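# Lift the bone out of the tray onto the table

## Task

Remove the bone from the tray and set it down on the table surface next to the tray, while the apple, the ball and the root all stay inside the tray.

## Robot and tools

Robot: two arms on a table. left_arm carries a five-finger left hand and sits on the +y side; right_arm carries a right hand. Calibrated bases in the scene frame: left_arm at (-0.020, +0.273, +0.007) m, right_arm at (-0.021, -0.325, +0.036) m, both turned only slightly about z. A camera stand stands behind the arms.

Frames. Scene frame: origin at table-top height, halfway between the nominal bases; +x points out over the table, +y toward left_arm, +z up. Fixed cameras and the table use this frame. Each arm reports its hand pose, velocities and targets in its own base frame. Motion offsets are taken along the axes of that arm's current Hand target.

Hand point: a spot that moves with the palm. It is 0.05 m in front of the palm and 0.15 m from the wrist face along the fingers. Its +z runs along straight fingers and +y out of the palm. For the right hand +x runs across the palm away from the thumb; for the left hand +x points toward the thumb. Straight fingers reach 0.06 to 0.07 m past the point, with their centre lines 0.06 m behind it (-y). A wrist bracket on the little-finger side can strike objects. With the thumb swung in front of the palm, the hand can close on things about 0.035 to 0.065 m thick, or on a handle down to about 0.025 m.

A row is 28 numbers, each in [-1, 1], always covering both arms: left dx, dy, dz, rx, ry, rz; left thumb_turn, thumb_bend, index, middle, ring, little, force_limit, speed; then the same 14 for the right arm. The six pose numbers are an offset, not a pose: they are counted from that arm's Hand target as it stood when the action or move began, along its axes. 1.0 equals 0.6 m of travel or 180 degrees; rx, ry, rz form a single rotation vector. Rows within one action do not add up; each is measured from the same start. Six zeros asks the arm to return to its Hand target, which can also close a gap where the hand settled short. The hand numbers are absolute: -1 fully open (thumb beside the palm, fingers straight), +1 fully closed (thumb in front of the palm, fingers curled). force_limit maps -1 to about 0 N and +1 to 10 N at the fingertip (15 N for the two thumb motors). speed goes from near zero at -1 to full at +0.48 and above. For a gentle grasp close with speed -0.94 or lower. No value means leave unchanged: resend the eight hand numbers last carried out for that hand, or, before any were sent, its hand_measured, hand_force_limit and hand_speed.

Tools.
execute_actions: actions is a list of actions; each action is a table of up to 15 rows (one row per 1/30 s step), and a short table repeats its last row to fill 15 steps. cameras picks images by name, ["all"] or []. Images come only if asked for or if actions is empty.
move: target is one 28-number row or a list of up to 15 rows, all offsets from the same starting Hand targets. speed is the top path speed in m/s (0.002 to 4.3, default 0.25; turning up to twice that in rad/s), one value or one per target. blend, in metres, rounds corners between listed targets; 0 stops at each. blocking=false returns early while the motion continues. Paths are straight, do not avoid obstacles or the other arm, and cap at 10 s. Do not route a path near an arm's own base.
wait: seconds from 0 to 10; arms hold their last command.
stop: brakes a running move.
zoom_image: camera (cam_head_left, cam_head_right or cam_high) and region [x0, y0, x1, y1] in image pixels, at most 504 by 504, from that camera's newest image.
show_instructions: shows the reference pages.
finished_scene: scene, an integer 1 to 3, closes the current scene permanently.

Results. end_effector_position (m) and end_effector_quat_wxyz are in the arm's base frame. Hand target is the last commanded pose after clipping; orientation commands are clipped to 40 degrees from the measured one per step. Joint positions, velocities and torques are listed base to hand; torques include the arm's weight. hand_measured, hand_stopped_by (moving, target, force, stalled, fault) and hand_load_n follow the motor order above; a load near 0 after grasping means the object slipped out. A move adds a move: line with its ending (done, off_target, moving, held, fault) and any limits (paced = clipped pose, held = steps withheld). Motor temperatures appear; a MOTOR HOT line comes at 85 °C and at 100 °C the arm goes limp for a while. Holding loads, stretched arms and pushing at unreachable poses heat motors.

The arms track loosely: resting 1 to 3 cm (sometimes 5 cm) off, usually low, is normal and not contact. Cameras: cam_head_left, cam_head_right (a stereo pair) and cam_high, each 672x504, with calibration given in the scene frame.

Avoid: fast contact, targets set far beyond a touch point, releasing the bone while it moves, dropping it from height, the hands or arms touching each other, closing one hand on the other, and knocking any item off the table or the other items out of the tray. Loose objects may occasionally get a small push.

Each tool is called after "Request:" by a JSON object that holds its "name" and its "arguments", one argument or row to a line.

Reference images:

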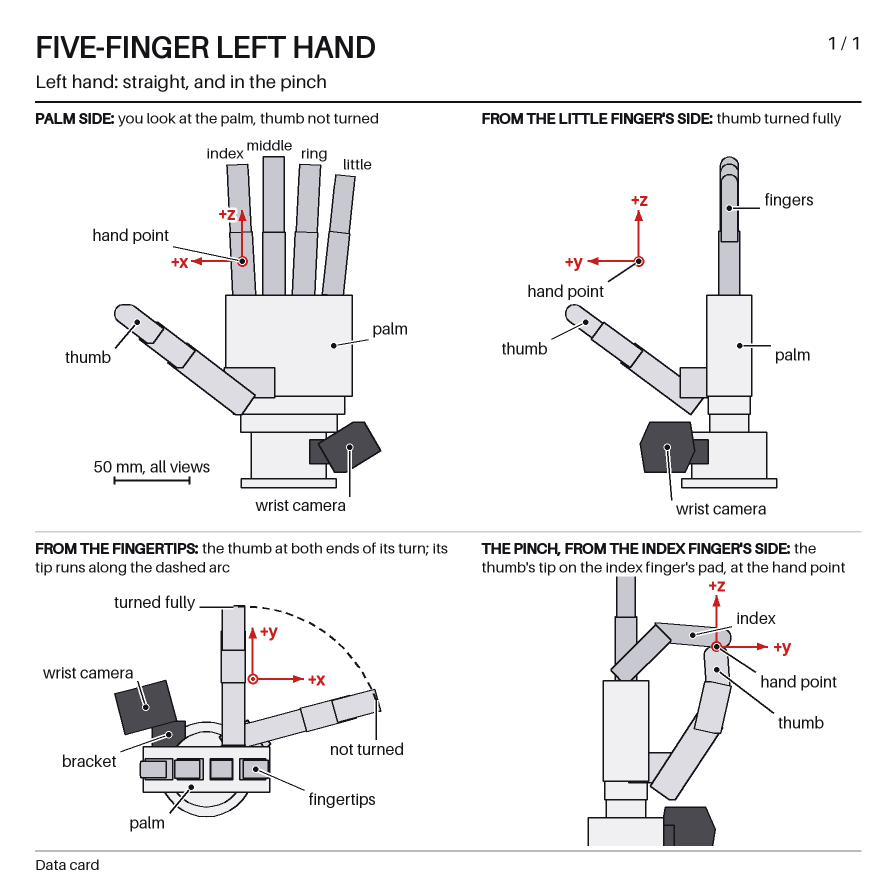

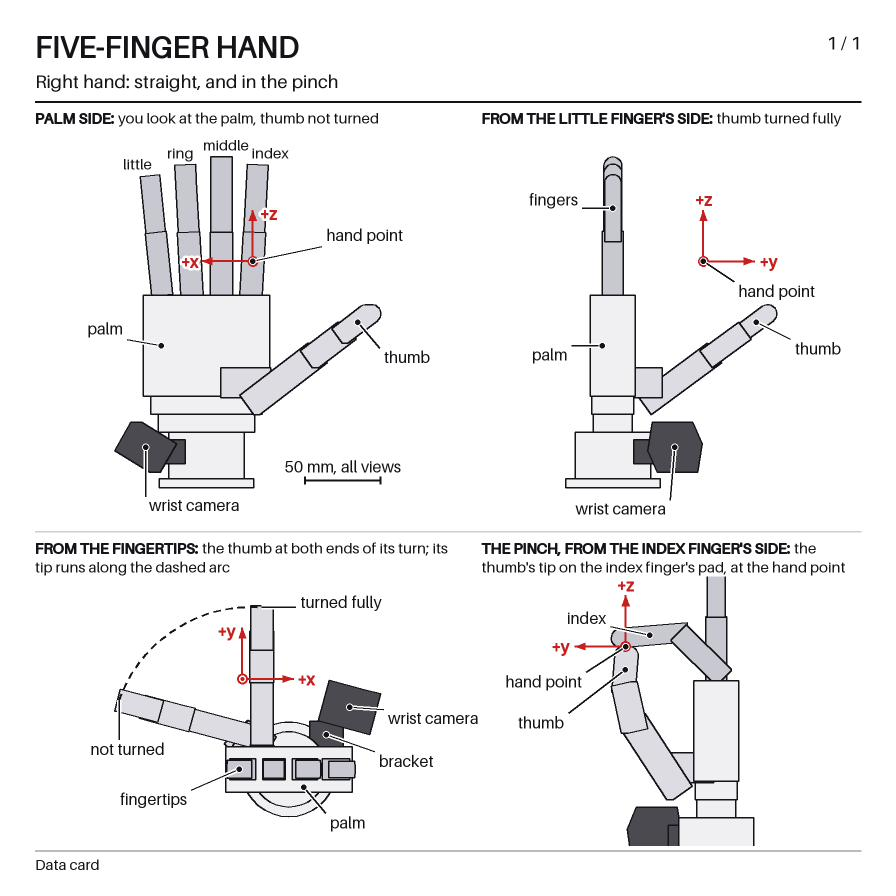

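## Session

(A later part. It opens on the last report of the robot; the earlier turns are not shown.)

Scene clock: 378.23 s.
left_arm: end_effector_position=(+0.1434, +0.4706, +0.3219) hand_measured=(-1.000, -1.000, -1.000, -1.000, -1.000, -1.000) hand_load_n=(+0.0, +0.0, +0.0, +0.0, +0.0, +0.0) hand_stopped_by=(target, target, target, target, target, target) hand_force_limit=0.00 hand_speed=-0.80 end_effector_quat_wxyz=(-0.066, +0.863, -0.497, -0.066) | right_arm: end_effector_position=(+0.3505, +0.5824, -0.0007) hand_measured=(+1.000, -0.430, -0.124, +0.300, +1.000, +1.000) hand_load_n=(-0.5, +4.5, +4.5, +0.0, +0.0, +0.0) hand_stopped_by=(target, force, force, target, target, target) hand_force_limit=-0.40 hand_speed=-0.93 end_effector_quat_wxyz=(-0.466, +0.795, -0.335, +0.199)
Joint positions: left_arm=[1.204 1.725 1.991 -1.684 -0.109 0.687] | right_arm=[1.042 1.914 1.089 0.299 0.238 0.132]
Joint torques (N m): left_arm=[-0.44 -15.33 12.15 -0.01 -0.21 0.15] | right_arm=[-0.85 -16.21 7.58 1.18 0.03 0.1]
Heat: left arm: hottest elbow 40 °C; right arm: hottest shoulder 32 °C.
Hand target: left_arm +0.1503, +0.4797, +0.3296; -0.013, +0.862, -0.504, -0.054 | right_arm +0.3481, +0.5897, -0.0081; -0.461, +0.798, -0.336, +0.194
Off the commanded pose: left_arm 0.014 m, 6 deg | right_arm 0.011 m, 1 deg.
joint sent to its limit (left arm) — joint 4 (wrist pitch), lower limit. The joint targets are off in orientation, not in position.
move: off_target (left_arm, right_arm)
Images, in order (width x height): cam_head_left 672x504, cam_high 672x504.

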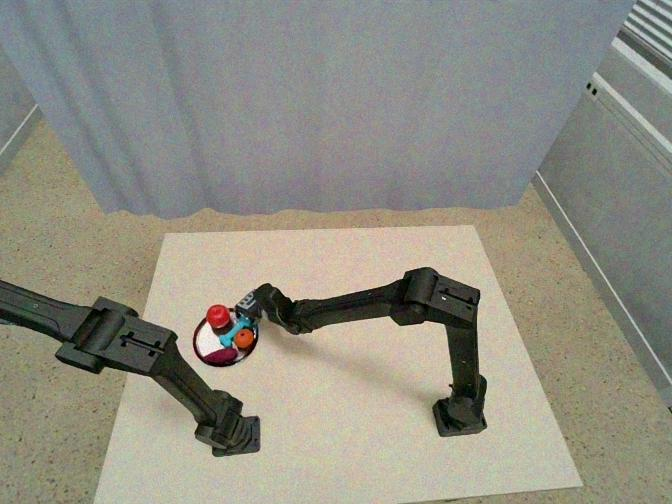

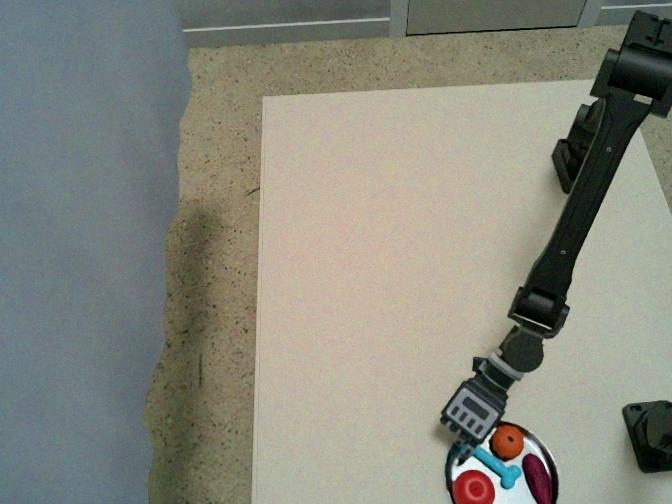

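Request:
{"name": "move", "arguments": {
  "target": [0,0,0,0,0,0,-1,-1,-1,-1,-1,-1,0,-0.8,0,-0.098,-0.0567,0,0,0,1,0.0,0.3,0.3,1,1,-0.4,-0.93],
  "speed": 0.06,
  "cameras": ["cam_head_left","cam_high"]
}}

Request:
{"name": "zoom_image", "arguments": {
  "camera": "cam_head_left",
  "region": [190, 270, 280, 360]
}}

Request:
{"name": "zoom_image", "arguments": {
  "camera": "cam_high",
  "region": [430, 384, 550, 504]
}}

Scene clock: 386.13 s.
left_arm: end_effector_position=(+0.1434, +0.4706, +0.3219) hand_measured=(-1.000, -1.000, -1.000, -1.000, -1.000, -1.000) hand_load_n=(+0.0, -0.5, +0.0, +0.0, +0.0, +0.0) hand_stopped_by=(target, target, target, target, target, target) hand_force_limit=0.00 hand_speed=-0.80 end_effector_quat_wxyz=(-0.066, +0.863, -0.497, -0.066) | right_arm: end_effector_position=(+0.3397, +0.5641, +0.0209) hand_measured=(+1.000, -0.430, -0.124, +0.300, +1.000, +1.000) hand_load_n=(-0.5, +5.0, +4.5, +0.0, +0.0, +0.0) hand_stopped_by=(target, force, force, target, target, target) hand_force_limit=-0.40 hand_speed=-0.93 end_effector_quat_wxyz=(-0.429, +0.815, -0.338, +0.194)
Joint positions: left_arm=[1.204 1.725 1.991 -1.684 -0.109 0.687] | right_arm=[1.042 1.83 1.093 0.127 0.238 0.134]
Joint torques (N m): left_arm=[-0.5 -15.27 12.14 -0.02 -0.21 0.15] | right_arm=[-0.91 -19.78 10.03 1.42 0.01 0.08]
Heat: left arm: hottest elbow 40 °C; right arm: hottest shoulder 32 °C.
Hand target: left_arm +0.1503, +0.4797, +0.3296; -0.013, +0.862, -0.504, -0.054 | right_arm +0.3481, +0.5897, +0.0599; -0.461, +0.798, -0.336, +0.194
Off the commanded pose: left_arm 0.014 m, 6 deg | right_arm 0.047 m, 4 deg.
joint sent to its limit (left arm) — joint 4 (wrist pitch), lower limit. The joint targets are off in orientation, not in position.
move: off_target (left_arm, right_arm)
Images, in order (width x height): cam_head_left 672x504, cam_high 672x504.

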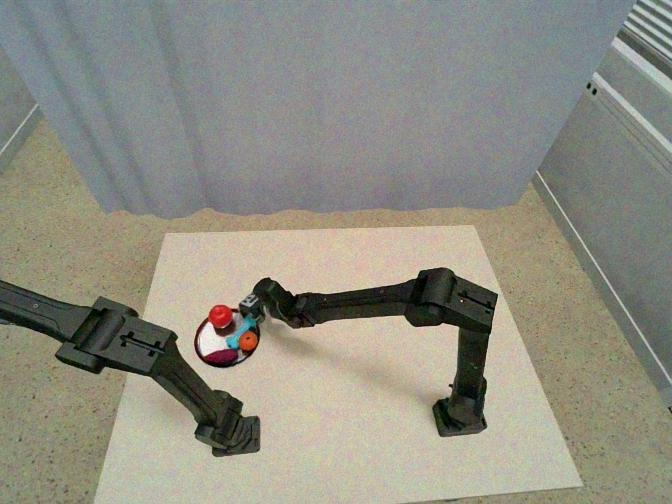

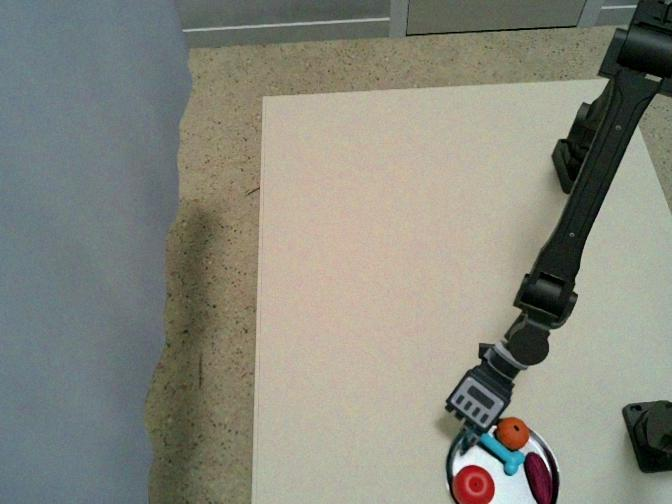

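Scaled by 5.600 from the camera's 672x504 image, which has a finer 960x720 frame.

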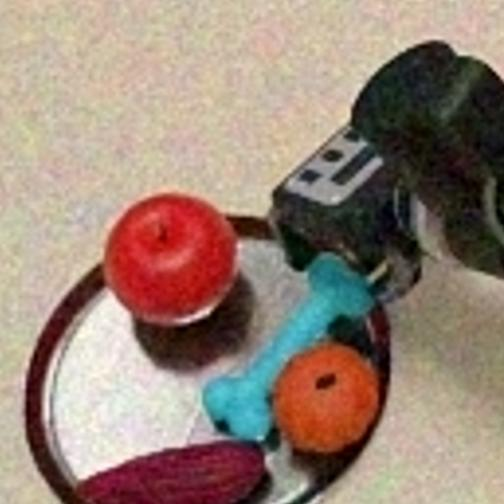

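Scaled by 4.200 from the camera's 672x504 image, which has a finer 960x720 frame.

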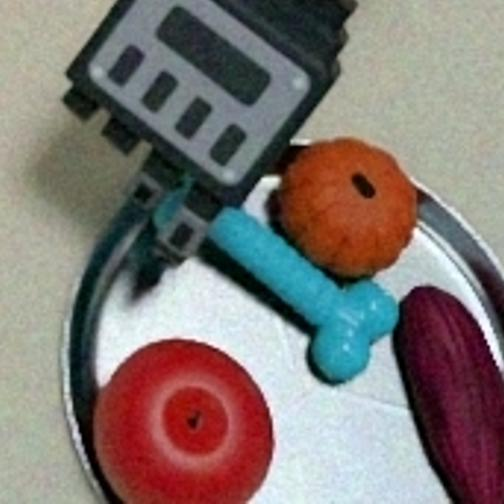

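Request:
{"name": "move", "arguments": {
  "target": [0,0,0,0,0,0,-1,-1,-1,-1,-1,-1,0,-0.8,-0.0027,-0.1262,-0.0482,0,0,0,1,0.0,0.3,0.3,1,1,-0.4,-0.93],
  "speed": 0.08,
  "cameras": ["cam_head_left","cam_high"]
}}

Request:
{"name": "zoom_image", "arguments": {
  "camera": "cam_high",
  "region": [430, 384, 550, 504]
}}

Scene clock: 393.37 s.
left_arm: end_effector_position=(+0.1434, +0.4706, +0.3219) hand_measured=(-1.000, -1.000, -1.000, -1.000, -1.000, -1.000) hand_load_n=(+0.0, +0.0, +0.0, +0.0, +0.0, +0.0) hand_stopped_by=(target, target, target, target, target, target) hand_force_limit=0.00 hand_speed=-0.80 end_effector_quat_wxyz=(-0.066, +0.863, -0.497, -0.066) | right_arm: end_effector_position=(+0.3479, +0.5790, +0.0993) hand_measured=(+1.000, -0.428, -0.124, +0.300, +1.000, +1.000) hand_load_n=(+0.0, +0.0, +0.0, +0.0, +0.0, +0.0) hand_stopped_by=(target, force, force, target, target, target) hand_force_limit=-0.40 hand_speed=-0.93 end_effector_quat_wxyz=(-0.430, +0.815, -0.338, +0.193)
Joint positions: left_arm=[1.204 1.725 1.991 -1.684 -0.109 0.687] | right_arm=[1.042 1.743 1.217 -0.082 0.236 0.134]
Joint torques (N m): left_arm=[-0.44 -15.33 12.14 -0.02 -0.21 0.15] | right_arm=[-1.2 -19.37 11.11 1.44 -0.01 0.07]
Heat: left arm: hottest elbow 41 °C; right arm: hottest shoulder 33 °C.
Hand target: left_arm +0.1503, +0.4797, +0.3296; -0.013, +0.862, -0.504, -0.054 | right_arm +0.3561, +0.5998, +0.1400; -0.461, +0.798, -0.336, +0.194
Off the commanded pose: left_arm 0.014 m, 6 deg | right_arm 0.046 m, 4 deg.
joint sent to its limit (left arm) — joint 4 (wrist pitch), lower limit. The joint targets are off in orientation, not in position.
move: off_target (left_arm, right_arm)
Images, in order (width x height): cam_head_left 672x504, cam_high 672x504.

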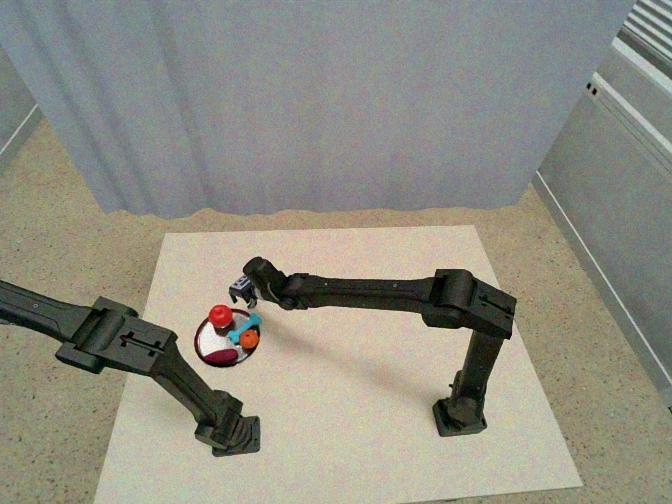

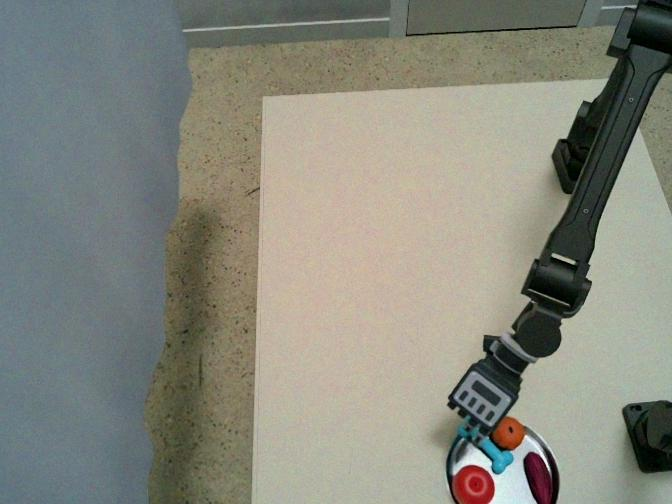

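Scaled by 4.200 from the camera's 672x504 image, which has a finer 960x720 frame.

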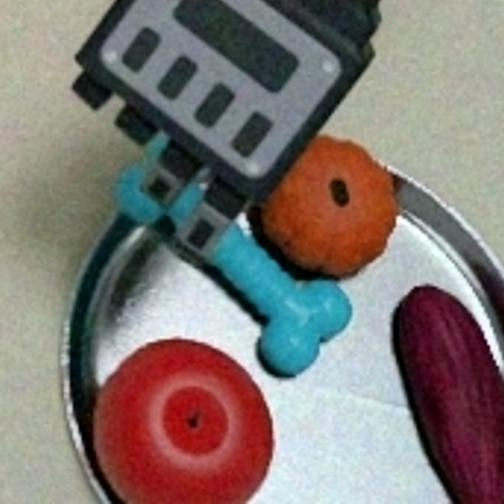

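Request:
{"name": "zoom_image", "arguments": {
  "camera": "cam_head_left",
  "region": [180, 270, 280, 370]
}}

Scaled by 5.040 from the camera's 672x504 image, which has a finer 960x720 frame.

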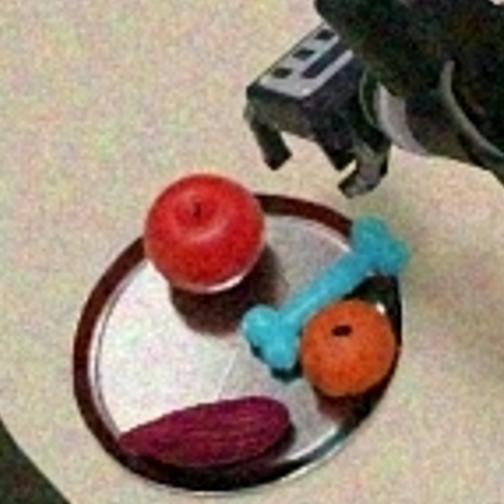

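Request:
{"name": "wait", "arguments": {
  "seconds": 0.1,
  "cameras": ["all"]
}}

Request:
{"name": "zoom_image", "arguments": {
  "camera": "cam_head_right",
  "region": [190, 270, 290, 370]
}}

Request:
{"name": "zoom_image", "arguments": {
  "camera": "cam_head_left",
  "region": [215, 290, 275, 350]
}}

Scene clock: 408.60 s.
left_arm: end_effector_position=(+0.1434, +0.4706, +0.3219) hand_measured=(-1.000, -1.000, -1.000, -1.000, -1.000, -1.000) hand_load_n=(+0.0, -0.5, +0.0, +0.0, +0.0, +0.0) hand_stopped_by=(target, target, target, target, target, target) hand_force_limit=0.00 hand_speed=-0.80 end_effector_quat_wxyz=(-0.066, +0.863, -0.497, -0.066) | right_arm: end_effector_position=(+0.3479, +0.5790, +0.0993) hand_measured=(+1.000, -0.428, -0.124, +0.300, +1.000, +1.000) hand_load_n=(+0.0, +0.0, +0.0, +0.0, +0.0, +0.0) hand_stopped_by=(target, force, force, target, target, target) hand_force_limit=-0.40 hand_speed=-0.93 end_effector_quat_wxyz=(-0.430, +0.815, -0.338, +0.193)
Joint positions: left_arm=[1.204 1.725 1.991 -1.684 -0.109 0.687] | right_arm=[1.042 1.743 1.217 -0.082 0.236 0.134]
Joint torques (N m): left_arm=[-0.44 -15.33 12.15 -0.02 -0.21 0.16] | right_arm=[-1.14 -19.43 11.1 1.43 0 0.07]
Motor temperatures (°C): left_arm=[21 32 41 26 23 21] | right_arm=[21 32 35 23 21 24]
Heat: left arm: hottest elbow 41 °C; right arm: hottest elbow 35 °C.
Hand target: left_arm +0.1503, +0.4797, +0.3296; -0.013, +0.862, -0.504, -0.054 | right_arm +0.3561, +0.5998, +0.1400; -0.461, +0.798, -0.336, +0.194
Off the commanded pose: left_arm 0.014 m, 6 deg | right_arm 0.046 m, 4 deg.
wait: 0.10 s; at rest from the start

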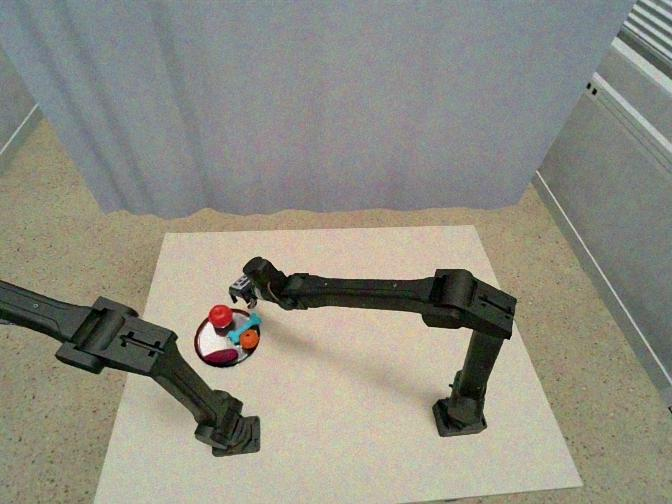

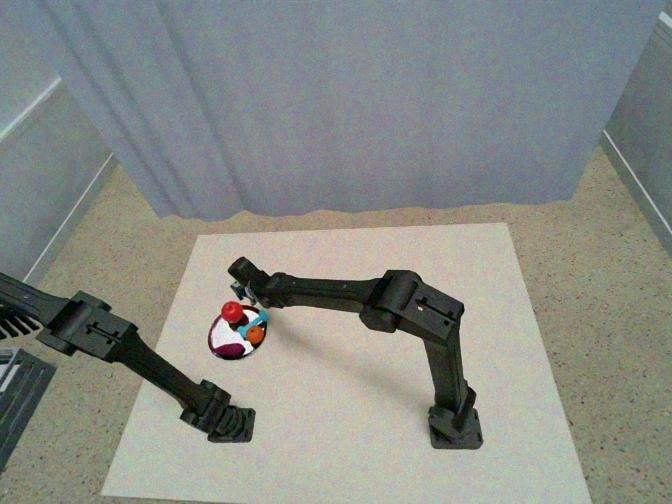

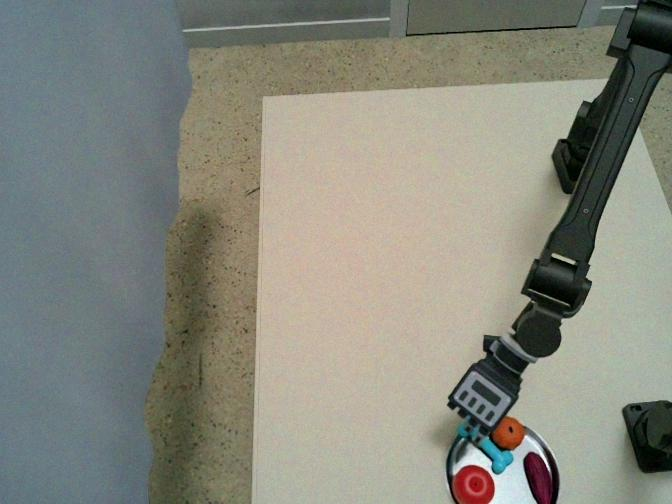

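Scaled by 5.040 from the camera's 672x504 image, which has a finer 960x720 frame.

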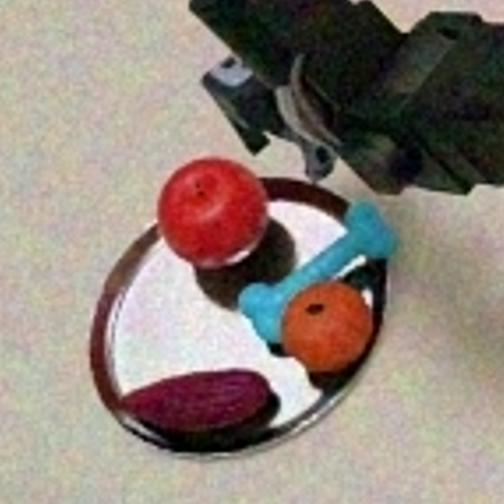

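Scaled by 8.400 from the camera's 672x504 image, which has a finer 960x720 frame.

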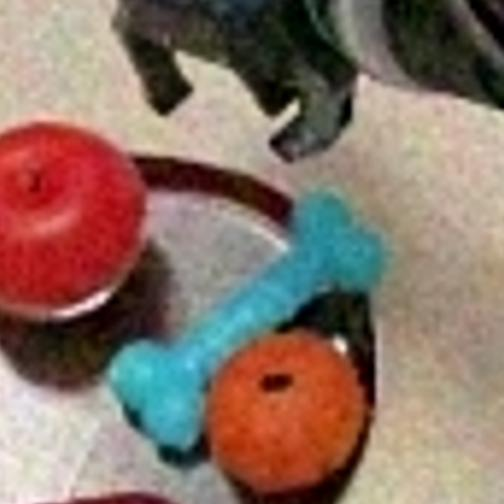

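Request:
{"name": "move", "arguments": {
  "target": [0,0,0,0,0,0,-1,-1,-1,-1,-1,-1,0,-0.8,0.0107,0.101,0.0282,0.017,0.0337,0.0194,1,-0.6,-0.24,-0.24,1,1,-0.4,0],
  "speed": 0.1,
  "cameras": ["all"]
}}

Request:
{"name": "zoom_image", "arguments": {
  "camera": "cam_head_left",
  "region": [215, 290, 275, 350]
}}

Request:
{"name": "zoom_image", "arguments": {
  "camera": "cam_high",
  "region": [430, 384, 550, 504]
}}

Scene clock: 444.07 s.
left_arm: end_effector_position=(+0.1434, +0.4706, +0.3219) hand_measured=(-1.000, -1.000, -1.000, -1.000, -1.000, -1.000) hand_load_n=(+0.0, +0.0, +0.0, +0.0, +0.0, +0.0) hand_stopped_by=(target, target, target, target, target, target) hand_force_limit=0.00 hand_speed=-0.80 end_effector_quat_wxyz=(-0.066, +0.863, -0.497, -0.066) | right_arm: end_effector_position=(+0.3517, +0.5772, +0.0729) hand_measured=(+1.000, -0.600, -0.240, -0.240, +1.000, +1.000) hand_load_n=(+0.0, +0.0, +0.0, +0.0, +0.0, +0.0) hand_stopped_by=(target, target, target, target, target, target) hand_force_limit=-0.40 hand_speed=0.00 end_effector_quat_wxyz=(-0.457, +0.772, -0.375, +0.235)
Joint positions: left_arm=[1.204 1.725 1.991 -1.684 -0.109 0.687] | right_arm=[1.072 1.776 1.125 0.119 0.374 0.19]
Joint torques (N m): left_arm=[-0.5 -15.33 12.15 -0.02 -0.21 0.15] | right_arm=[-0.67 -17.55 6.89 2.29 0.18 0.2]
Heat: left arm: hottest elbow 41 °C; right arm: hottest elbow 39 °C.
Hand target: left_arm +0.1503, +0.4797, +0.3296; -0.013, +0.862, -0.504, -0.054 | right_arm +0.3492, +0.5845, +0.0791; -0.469, +0.764, -0.379, +0.230
Off the commanded pose: left_arm 0.014 m, 6 deg | right_arm 0.010 m, 2 deg.
joint sent to its limit (left arm) — joint 4 (wrist pitch), lower limit. The joint targets are off in orientation, not in position.
move: off_target (left_arm)

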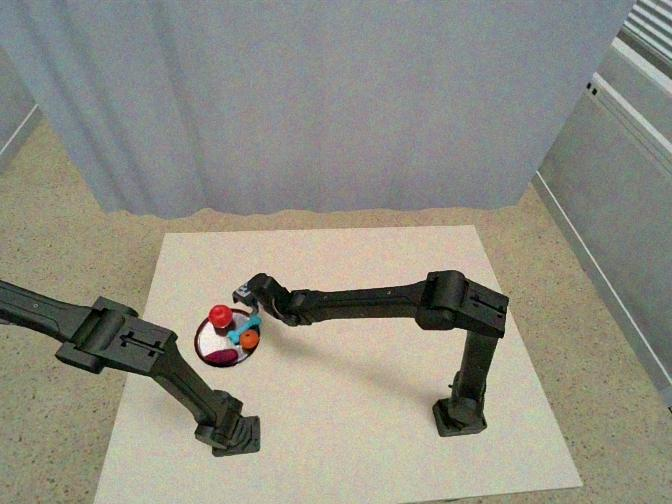

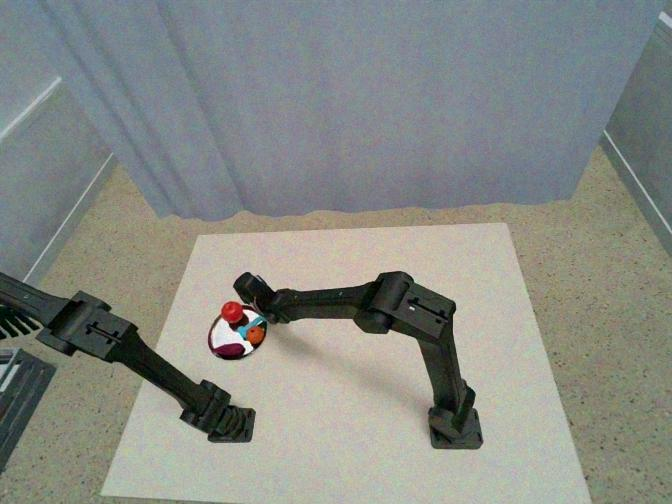

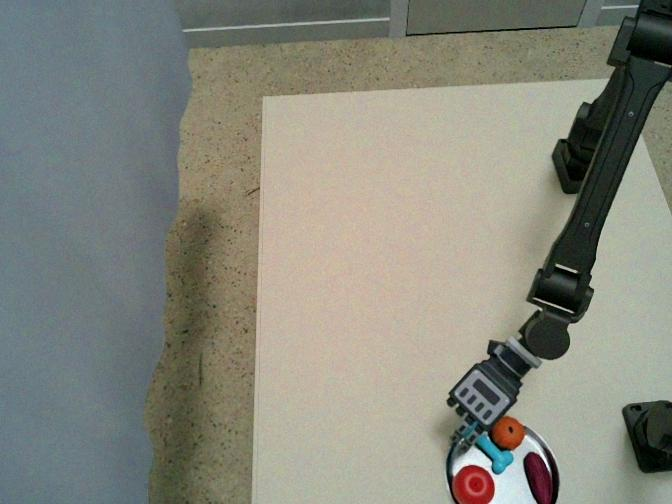

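Scaled by 8.400 from the camera's 672x504 image, which has a finer 960x720 frame.

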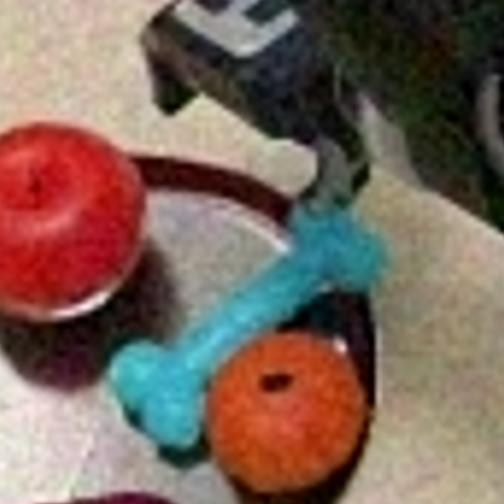

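Scaled by 4.200 from the camera's 672x504 image, which has a finer 960x720 frame.

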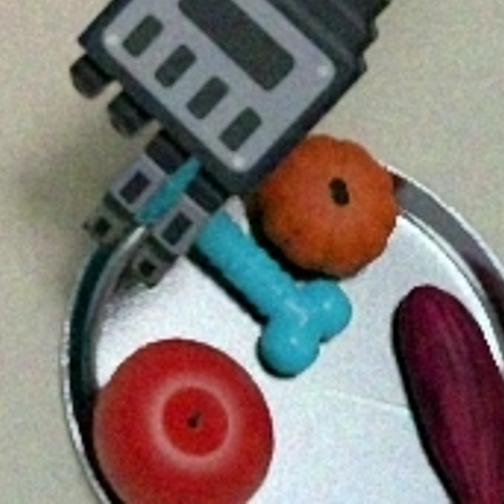

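Request:
{"name": "move", "arguments": {
  "target": [0,0,0,0,0,0,-1,-1,-1,-1,-1,-1,0,-0.8,0.0118,0.0815,-0.0017,0,0,0,1,-0.6,-0.24,-0.24,1,1,-0.4,0],
  "speed": 0.1,
  "cameras": ["all"]
}}

Request:
{"name": "zoom_image", "arguments": {
  "camera": "cam_head_left",
  "region": [215, 290, 275, 350]
}}

Request:
{"name": "zoom_image", "arguments": {
  "camera": "cam_high",
  "region": [430, 384, 550, 504]
}}

Scene clock: 453.20 s.
left_arm: end_effector_position=(+0.1434, +0.4706, +0.3219) hand_measured=(-1.000, -1.000, -1.000, -1.000, -1.000, -1.000) hand_load_n=(-0.5, +0.0, +0.0, +0.0, +0.0, +0.0) hand_stopped_by=(target, target, target, target, target, target) hand_force_limit=0.00 hand_speed=-0.80 end_effector_quat_wxyz=(-0.066, +0.863, -0.497, -0.066) | right_arm: end_effector_position=(+0.3382, +0.5581, +0.0314) hand_measured=(+1.000, -0.600, -0.240, -0.240, +1.000, +1.000) hand_load_n=(+0.0, +0.0, +0.0, +0.0, +0.0, +0.0) hand_stopped_by=(target, target, target, target, target, target) hand_force_limit=-0.40 hand_speed=0.00 end_effector_quat_wxyz=(-0.458, +0.771, -0.375, +0.235)
Joint positions: left_arm=[1.204 1.725 1.991 -1.684 -0.109 0.687] | right_arm=[1.078 1.803 1.019 0.254 0.38 0.194]
Joint torques (N m): left_arm=[-0.44 -15.33 12.14 -0.02 -0.21 0.16] | right_arm=[-0.85 -16.79 6.23 2.19 0.19 0.16]
Heat: left arm: hottest elbow 41 °C; right arm: hottest elbow 37 °C.
Hand target: left_arm +0.1503, +0.4797, +0.3296; -0.013, +0.862, -0.504, -0.054 | right_arm +0.3352, +0.5650, +0.0361; -0.469, +0.764, -0.379, +0.230
Off the commanded pose: left_arm 0.014 m, 6 deg | right_arm 0.009 m, 2 deg.
joint sent to its limit (left arm) — joint 4 (wrist pitch), lower limit. The joint targets are off in orientation, not in position.
move: off_target (left_arm)

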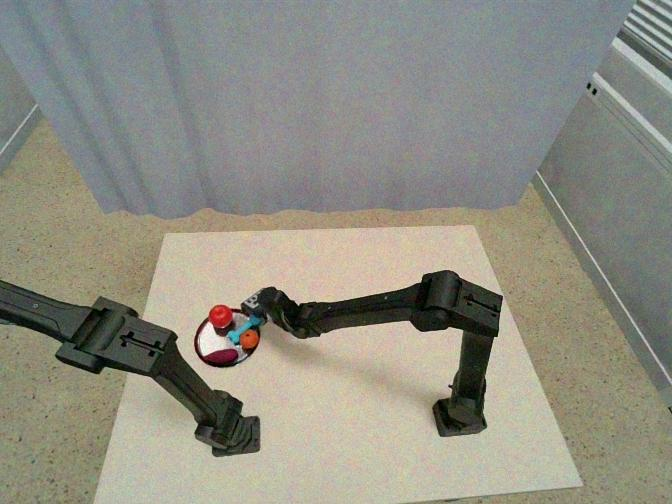

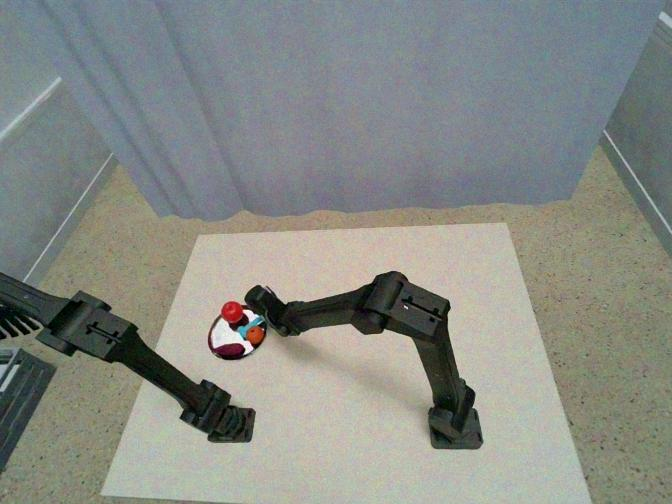

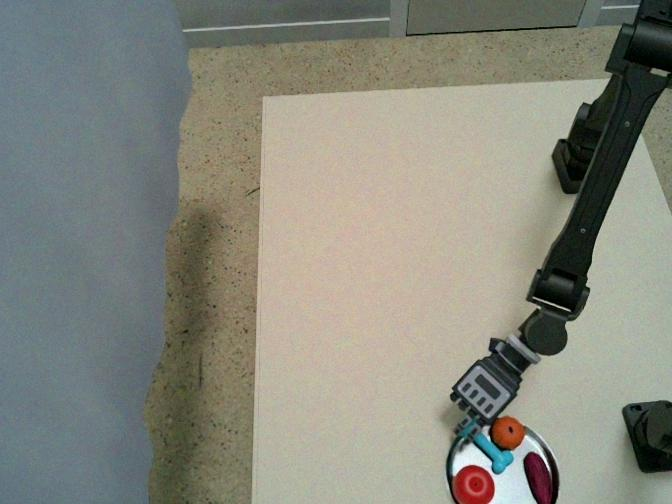

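Scaled by 8.400 from the camera's 672x504 image, which has a finer 960x720 frame.

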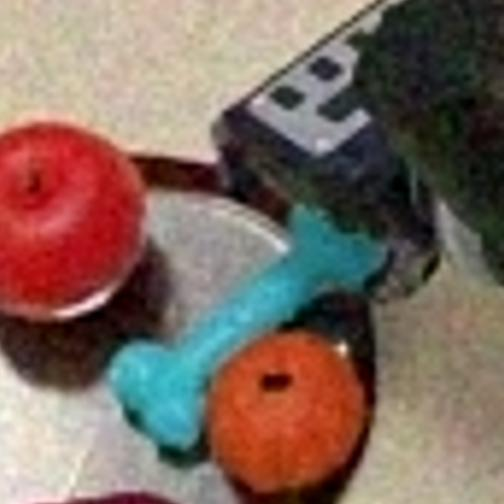

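Scaled by 4.200 from the camera's 672x504 image, which has a finer 960x720 frame.

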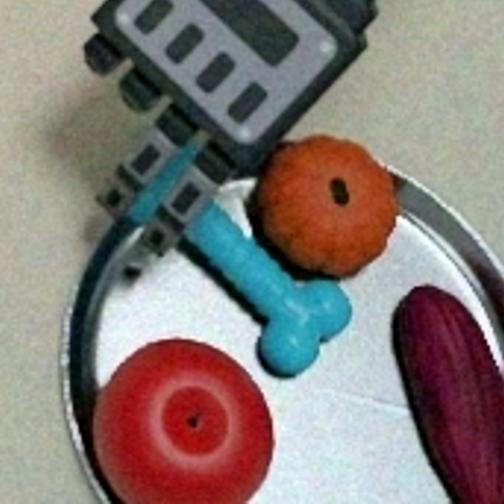

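Request:
{"name": "move", "arguments": {
  "target": [0,0,0,0,0,0,-1,-1,-1,-1,-1,-1,0,-0.8,-0.011,0.039,0.0228,0,0,0,1,-0.6,-0.24,-0.24,1,1,-0.4,0],
  "speed": 0.1,
  "cameras": ["all"]
}}

Request:
{"name": "zoom_image", "arguments": {
  "camera": "cam_head_left",
  "region": [215, 290, 275, 350]
}}

Request:
{"name": "zoom_image", "arguments": {
  "camera": "cam_high",
  "region": [430, 384, 550, 504]
}}

Scene clock: 459.53 s.
left_arm: end_effector_position=(+0.1434, +0.4706, +0.3219) hand_measured=(-1.000, -1.000, -1.000, -1.000, -1.000, -1.000) hand_load_n=(+0.0, +0.0, +0.0, +0.0, +0.0, +0.0) hand_stopped_by=(target, target, target, target, target, target) hand_force_limit=0.00 hand_speed=-0.80 end_effector_quat_wxyz=(-0.066, +0.863, -0.497, -0.066) | right_arm: end_effector_position=(+0.3351, +0.5645, +0.0037) hand_measured=(+1.000, -0.600, -0.240, -0.240, +1.000, +1.000) hand_load_n=(+0.0, +0.0, +0.0, +0.0, +0.0, +0.5) hand_stopped_by=(target, target, target, target, target, target) hand_force_limit=-0.40 hand_speed=0.00 end_effector_quat_wxyz=(-0.458, +0.771, -0.375, +0.235)
Joint positions: left_arm=[1.204 1.725 1.991 -1.684 -0.109 0.687] | right_arm=[1.089 1.867 1.019 0.314 0.389 0.2]
Joint torques (N m): left_arm=[-0.44 -15.33 12.16 -0.02 -0.21 0.15] | right_arm=[-0.85 -17.44 5.93 2.3 0.19 0.16]
Heat: left arm: hottest elbow 41 °C; right arm: hottest elbow 36 °C.
Hand target: left_arm +0.1503, +0.4797, +0.3296; -0.013, +0.862, -0.504, -0.054 | right_arm +0.3324, +0.5712, +0.0089; -0.469, +0.764, -0.379, +0.230
Off the commanded pose: left_arm 0.014 m, 6 deg | right_arm 0.009 m, 2 deg.
joint sent to its limit (left arm) — joint 4 (wrist pitch), lower limit. The joint targets are off in orientation, not in position.
move: off_target (left_arm)

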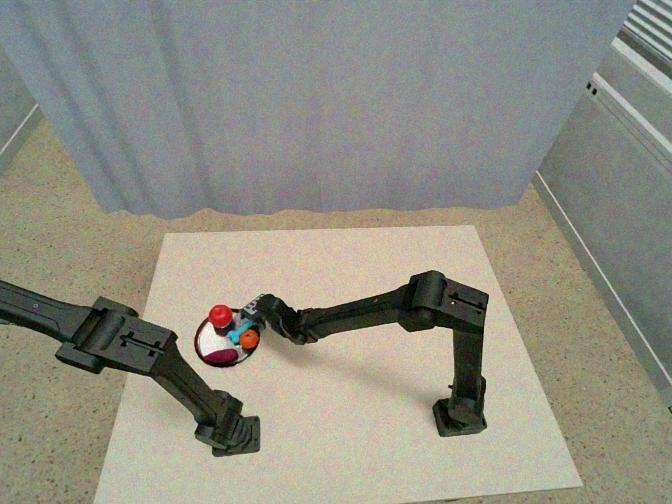

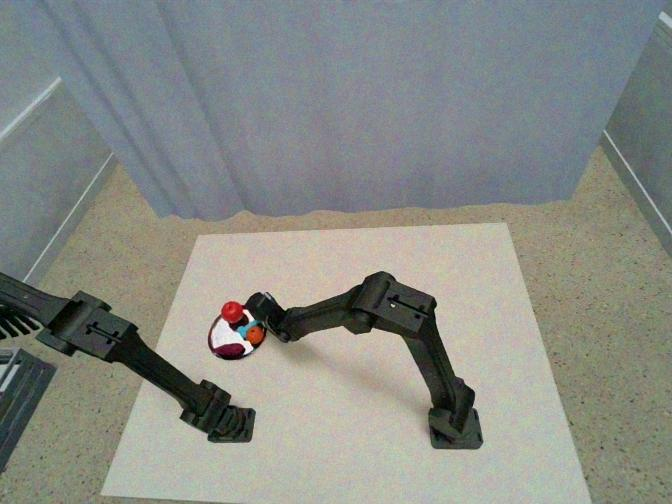

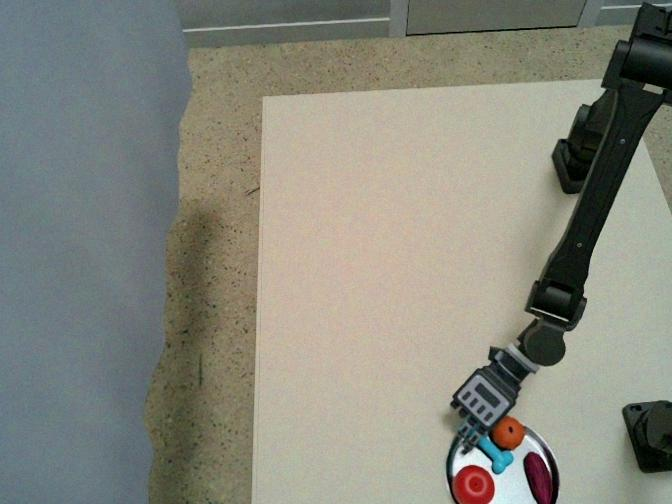

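Scaled by 8.400 from the camera's 672x504 image, which has a finer 960x720 frame.

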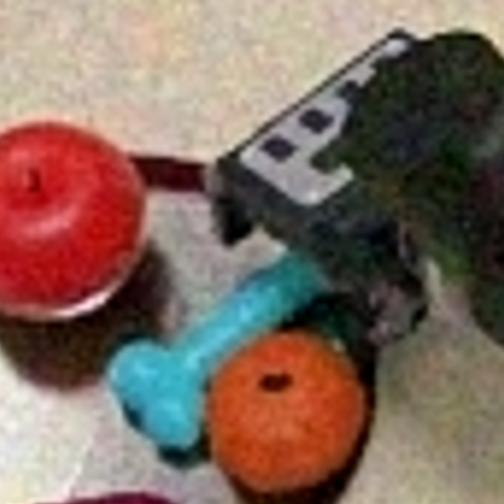

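Scaled by 4.200 from the camera's 672x504 image, which has a finer 960x720 frame.

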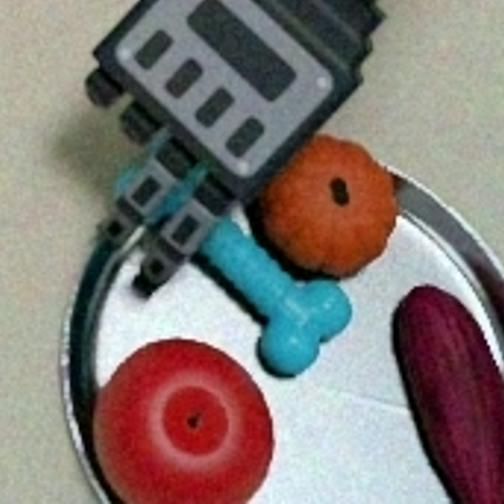

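Request:
{"name": "move", "arguments": {
  "target": [0,0,0,0,0,0,-1,-1,-1,-1,-1,-1,0,-0.8,0,0,0,0,0,0,1,0.1,0.5,0.5,1,1,-0.2,-0.92],
  "speed": 0.1,
  "cameras": ["cam_head_left","cam_high"]
}}

Request:
{"name": "zoom_image", "arguments": {
  "camera": "cam_head_left",
  "region": [215, 290, 275, 350]
}}

Request:
{"name": "zoom_image", "arguments": {
  "camera": "cam_high",
  "region": [430, 384, 550, 504]
}}

Scene clock: 467.50 s.
left_arm: end_effector_position=(+0.1434, +0.4706, +0.3219) hand_measured=(-1.000, -1.000, -1.000, -1.000, -1.000, -1.000) hand_load_n=(+0.0, +0.0, +0.0, +0.0, +0.0, +0.0) hand_stopped_by=(target, target, target, target, target, target) hand_force_limit=0.00 hand_speed=-0.80 end_effector_quat_wxyz=(-0.066, +0.863, -0.497, -0.066) | right_arm: end_effector_position=(+0.3353, +0.5646, +0.0040) hand_measured=(+1.000, -0.528, +0.056, -0.122, +1.000, +1.000) hand_load_n=(-1.0, +7.5, +4.5, +4.5, +0.0, +0.0) hand_stopped_by=(target, force, force, force, target, target) hand_force_limit=-0.20 hand_speed=-0.92 end_effector_quat_wxyz=(-0.458, +0.770, -0.376, +0.235)
Joint positions: left_arm=[1.204 1.725 1.991 -1.684 -0.109 0.687] | right_arm=[1.089 1.867 1.019 0.315 0.39 0.2]
Joint torques (N m): left_arm=[-0.5 -15.33 12.15 -0.02 -0.21 0.16] | right_arm=[-0.85 -17.44 5.89 2.25 0.13 0.16]
Heat: left arm: hottest elbow 42 °C; right arm: hottest elbow 35 °C.
Hand target: left_arm +0.1503, +0.4797, +0.3296; -0.013, +0.862, -0.504, -0.054 | right_arm +0.3324, +0.5713, +0.0090; -0.469, +0.764, -0.379, +0.230
Off the commanded pose: left_arm 0.014 m, 6 deg | right_arm 0.009 m, 2 deg.
joint sent to its limit (left arm) — joint 4 (wrist pitch), lower limit. The joint targets are off in orientation, not in position.
move: off_target (left_arm)
Images, in order (width x height): cam_head_left 672x504, cam_high 672x504.

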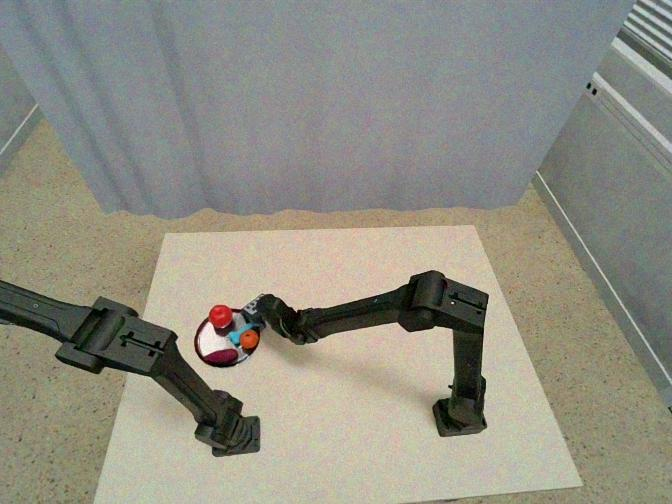

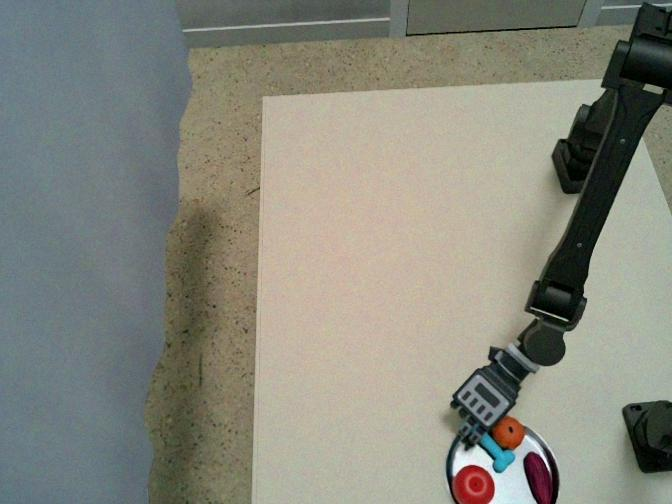

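Scaled by 8.400 from the camera's 672x504 image, which has a finer 960x720 frame.

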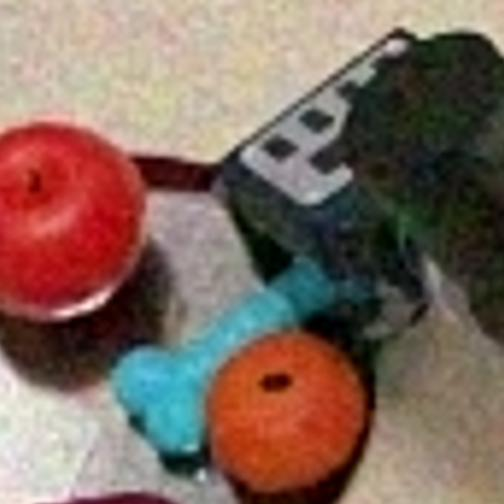

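Scaled by 4.200 from the camera's 672x504 image, which has a finer 960x720 frame.

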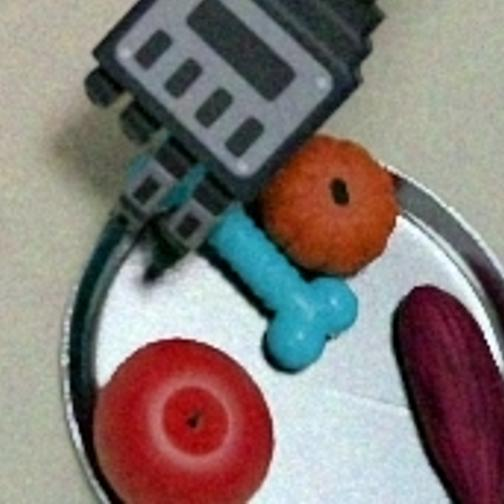

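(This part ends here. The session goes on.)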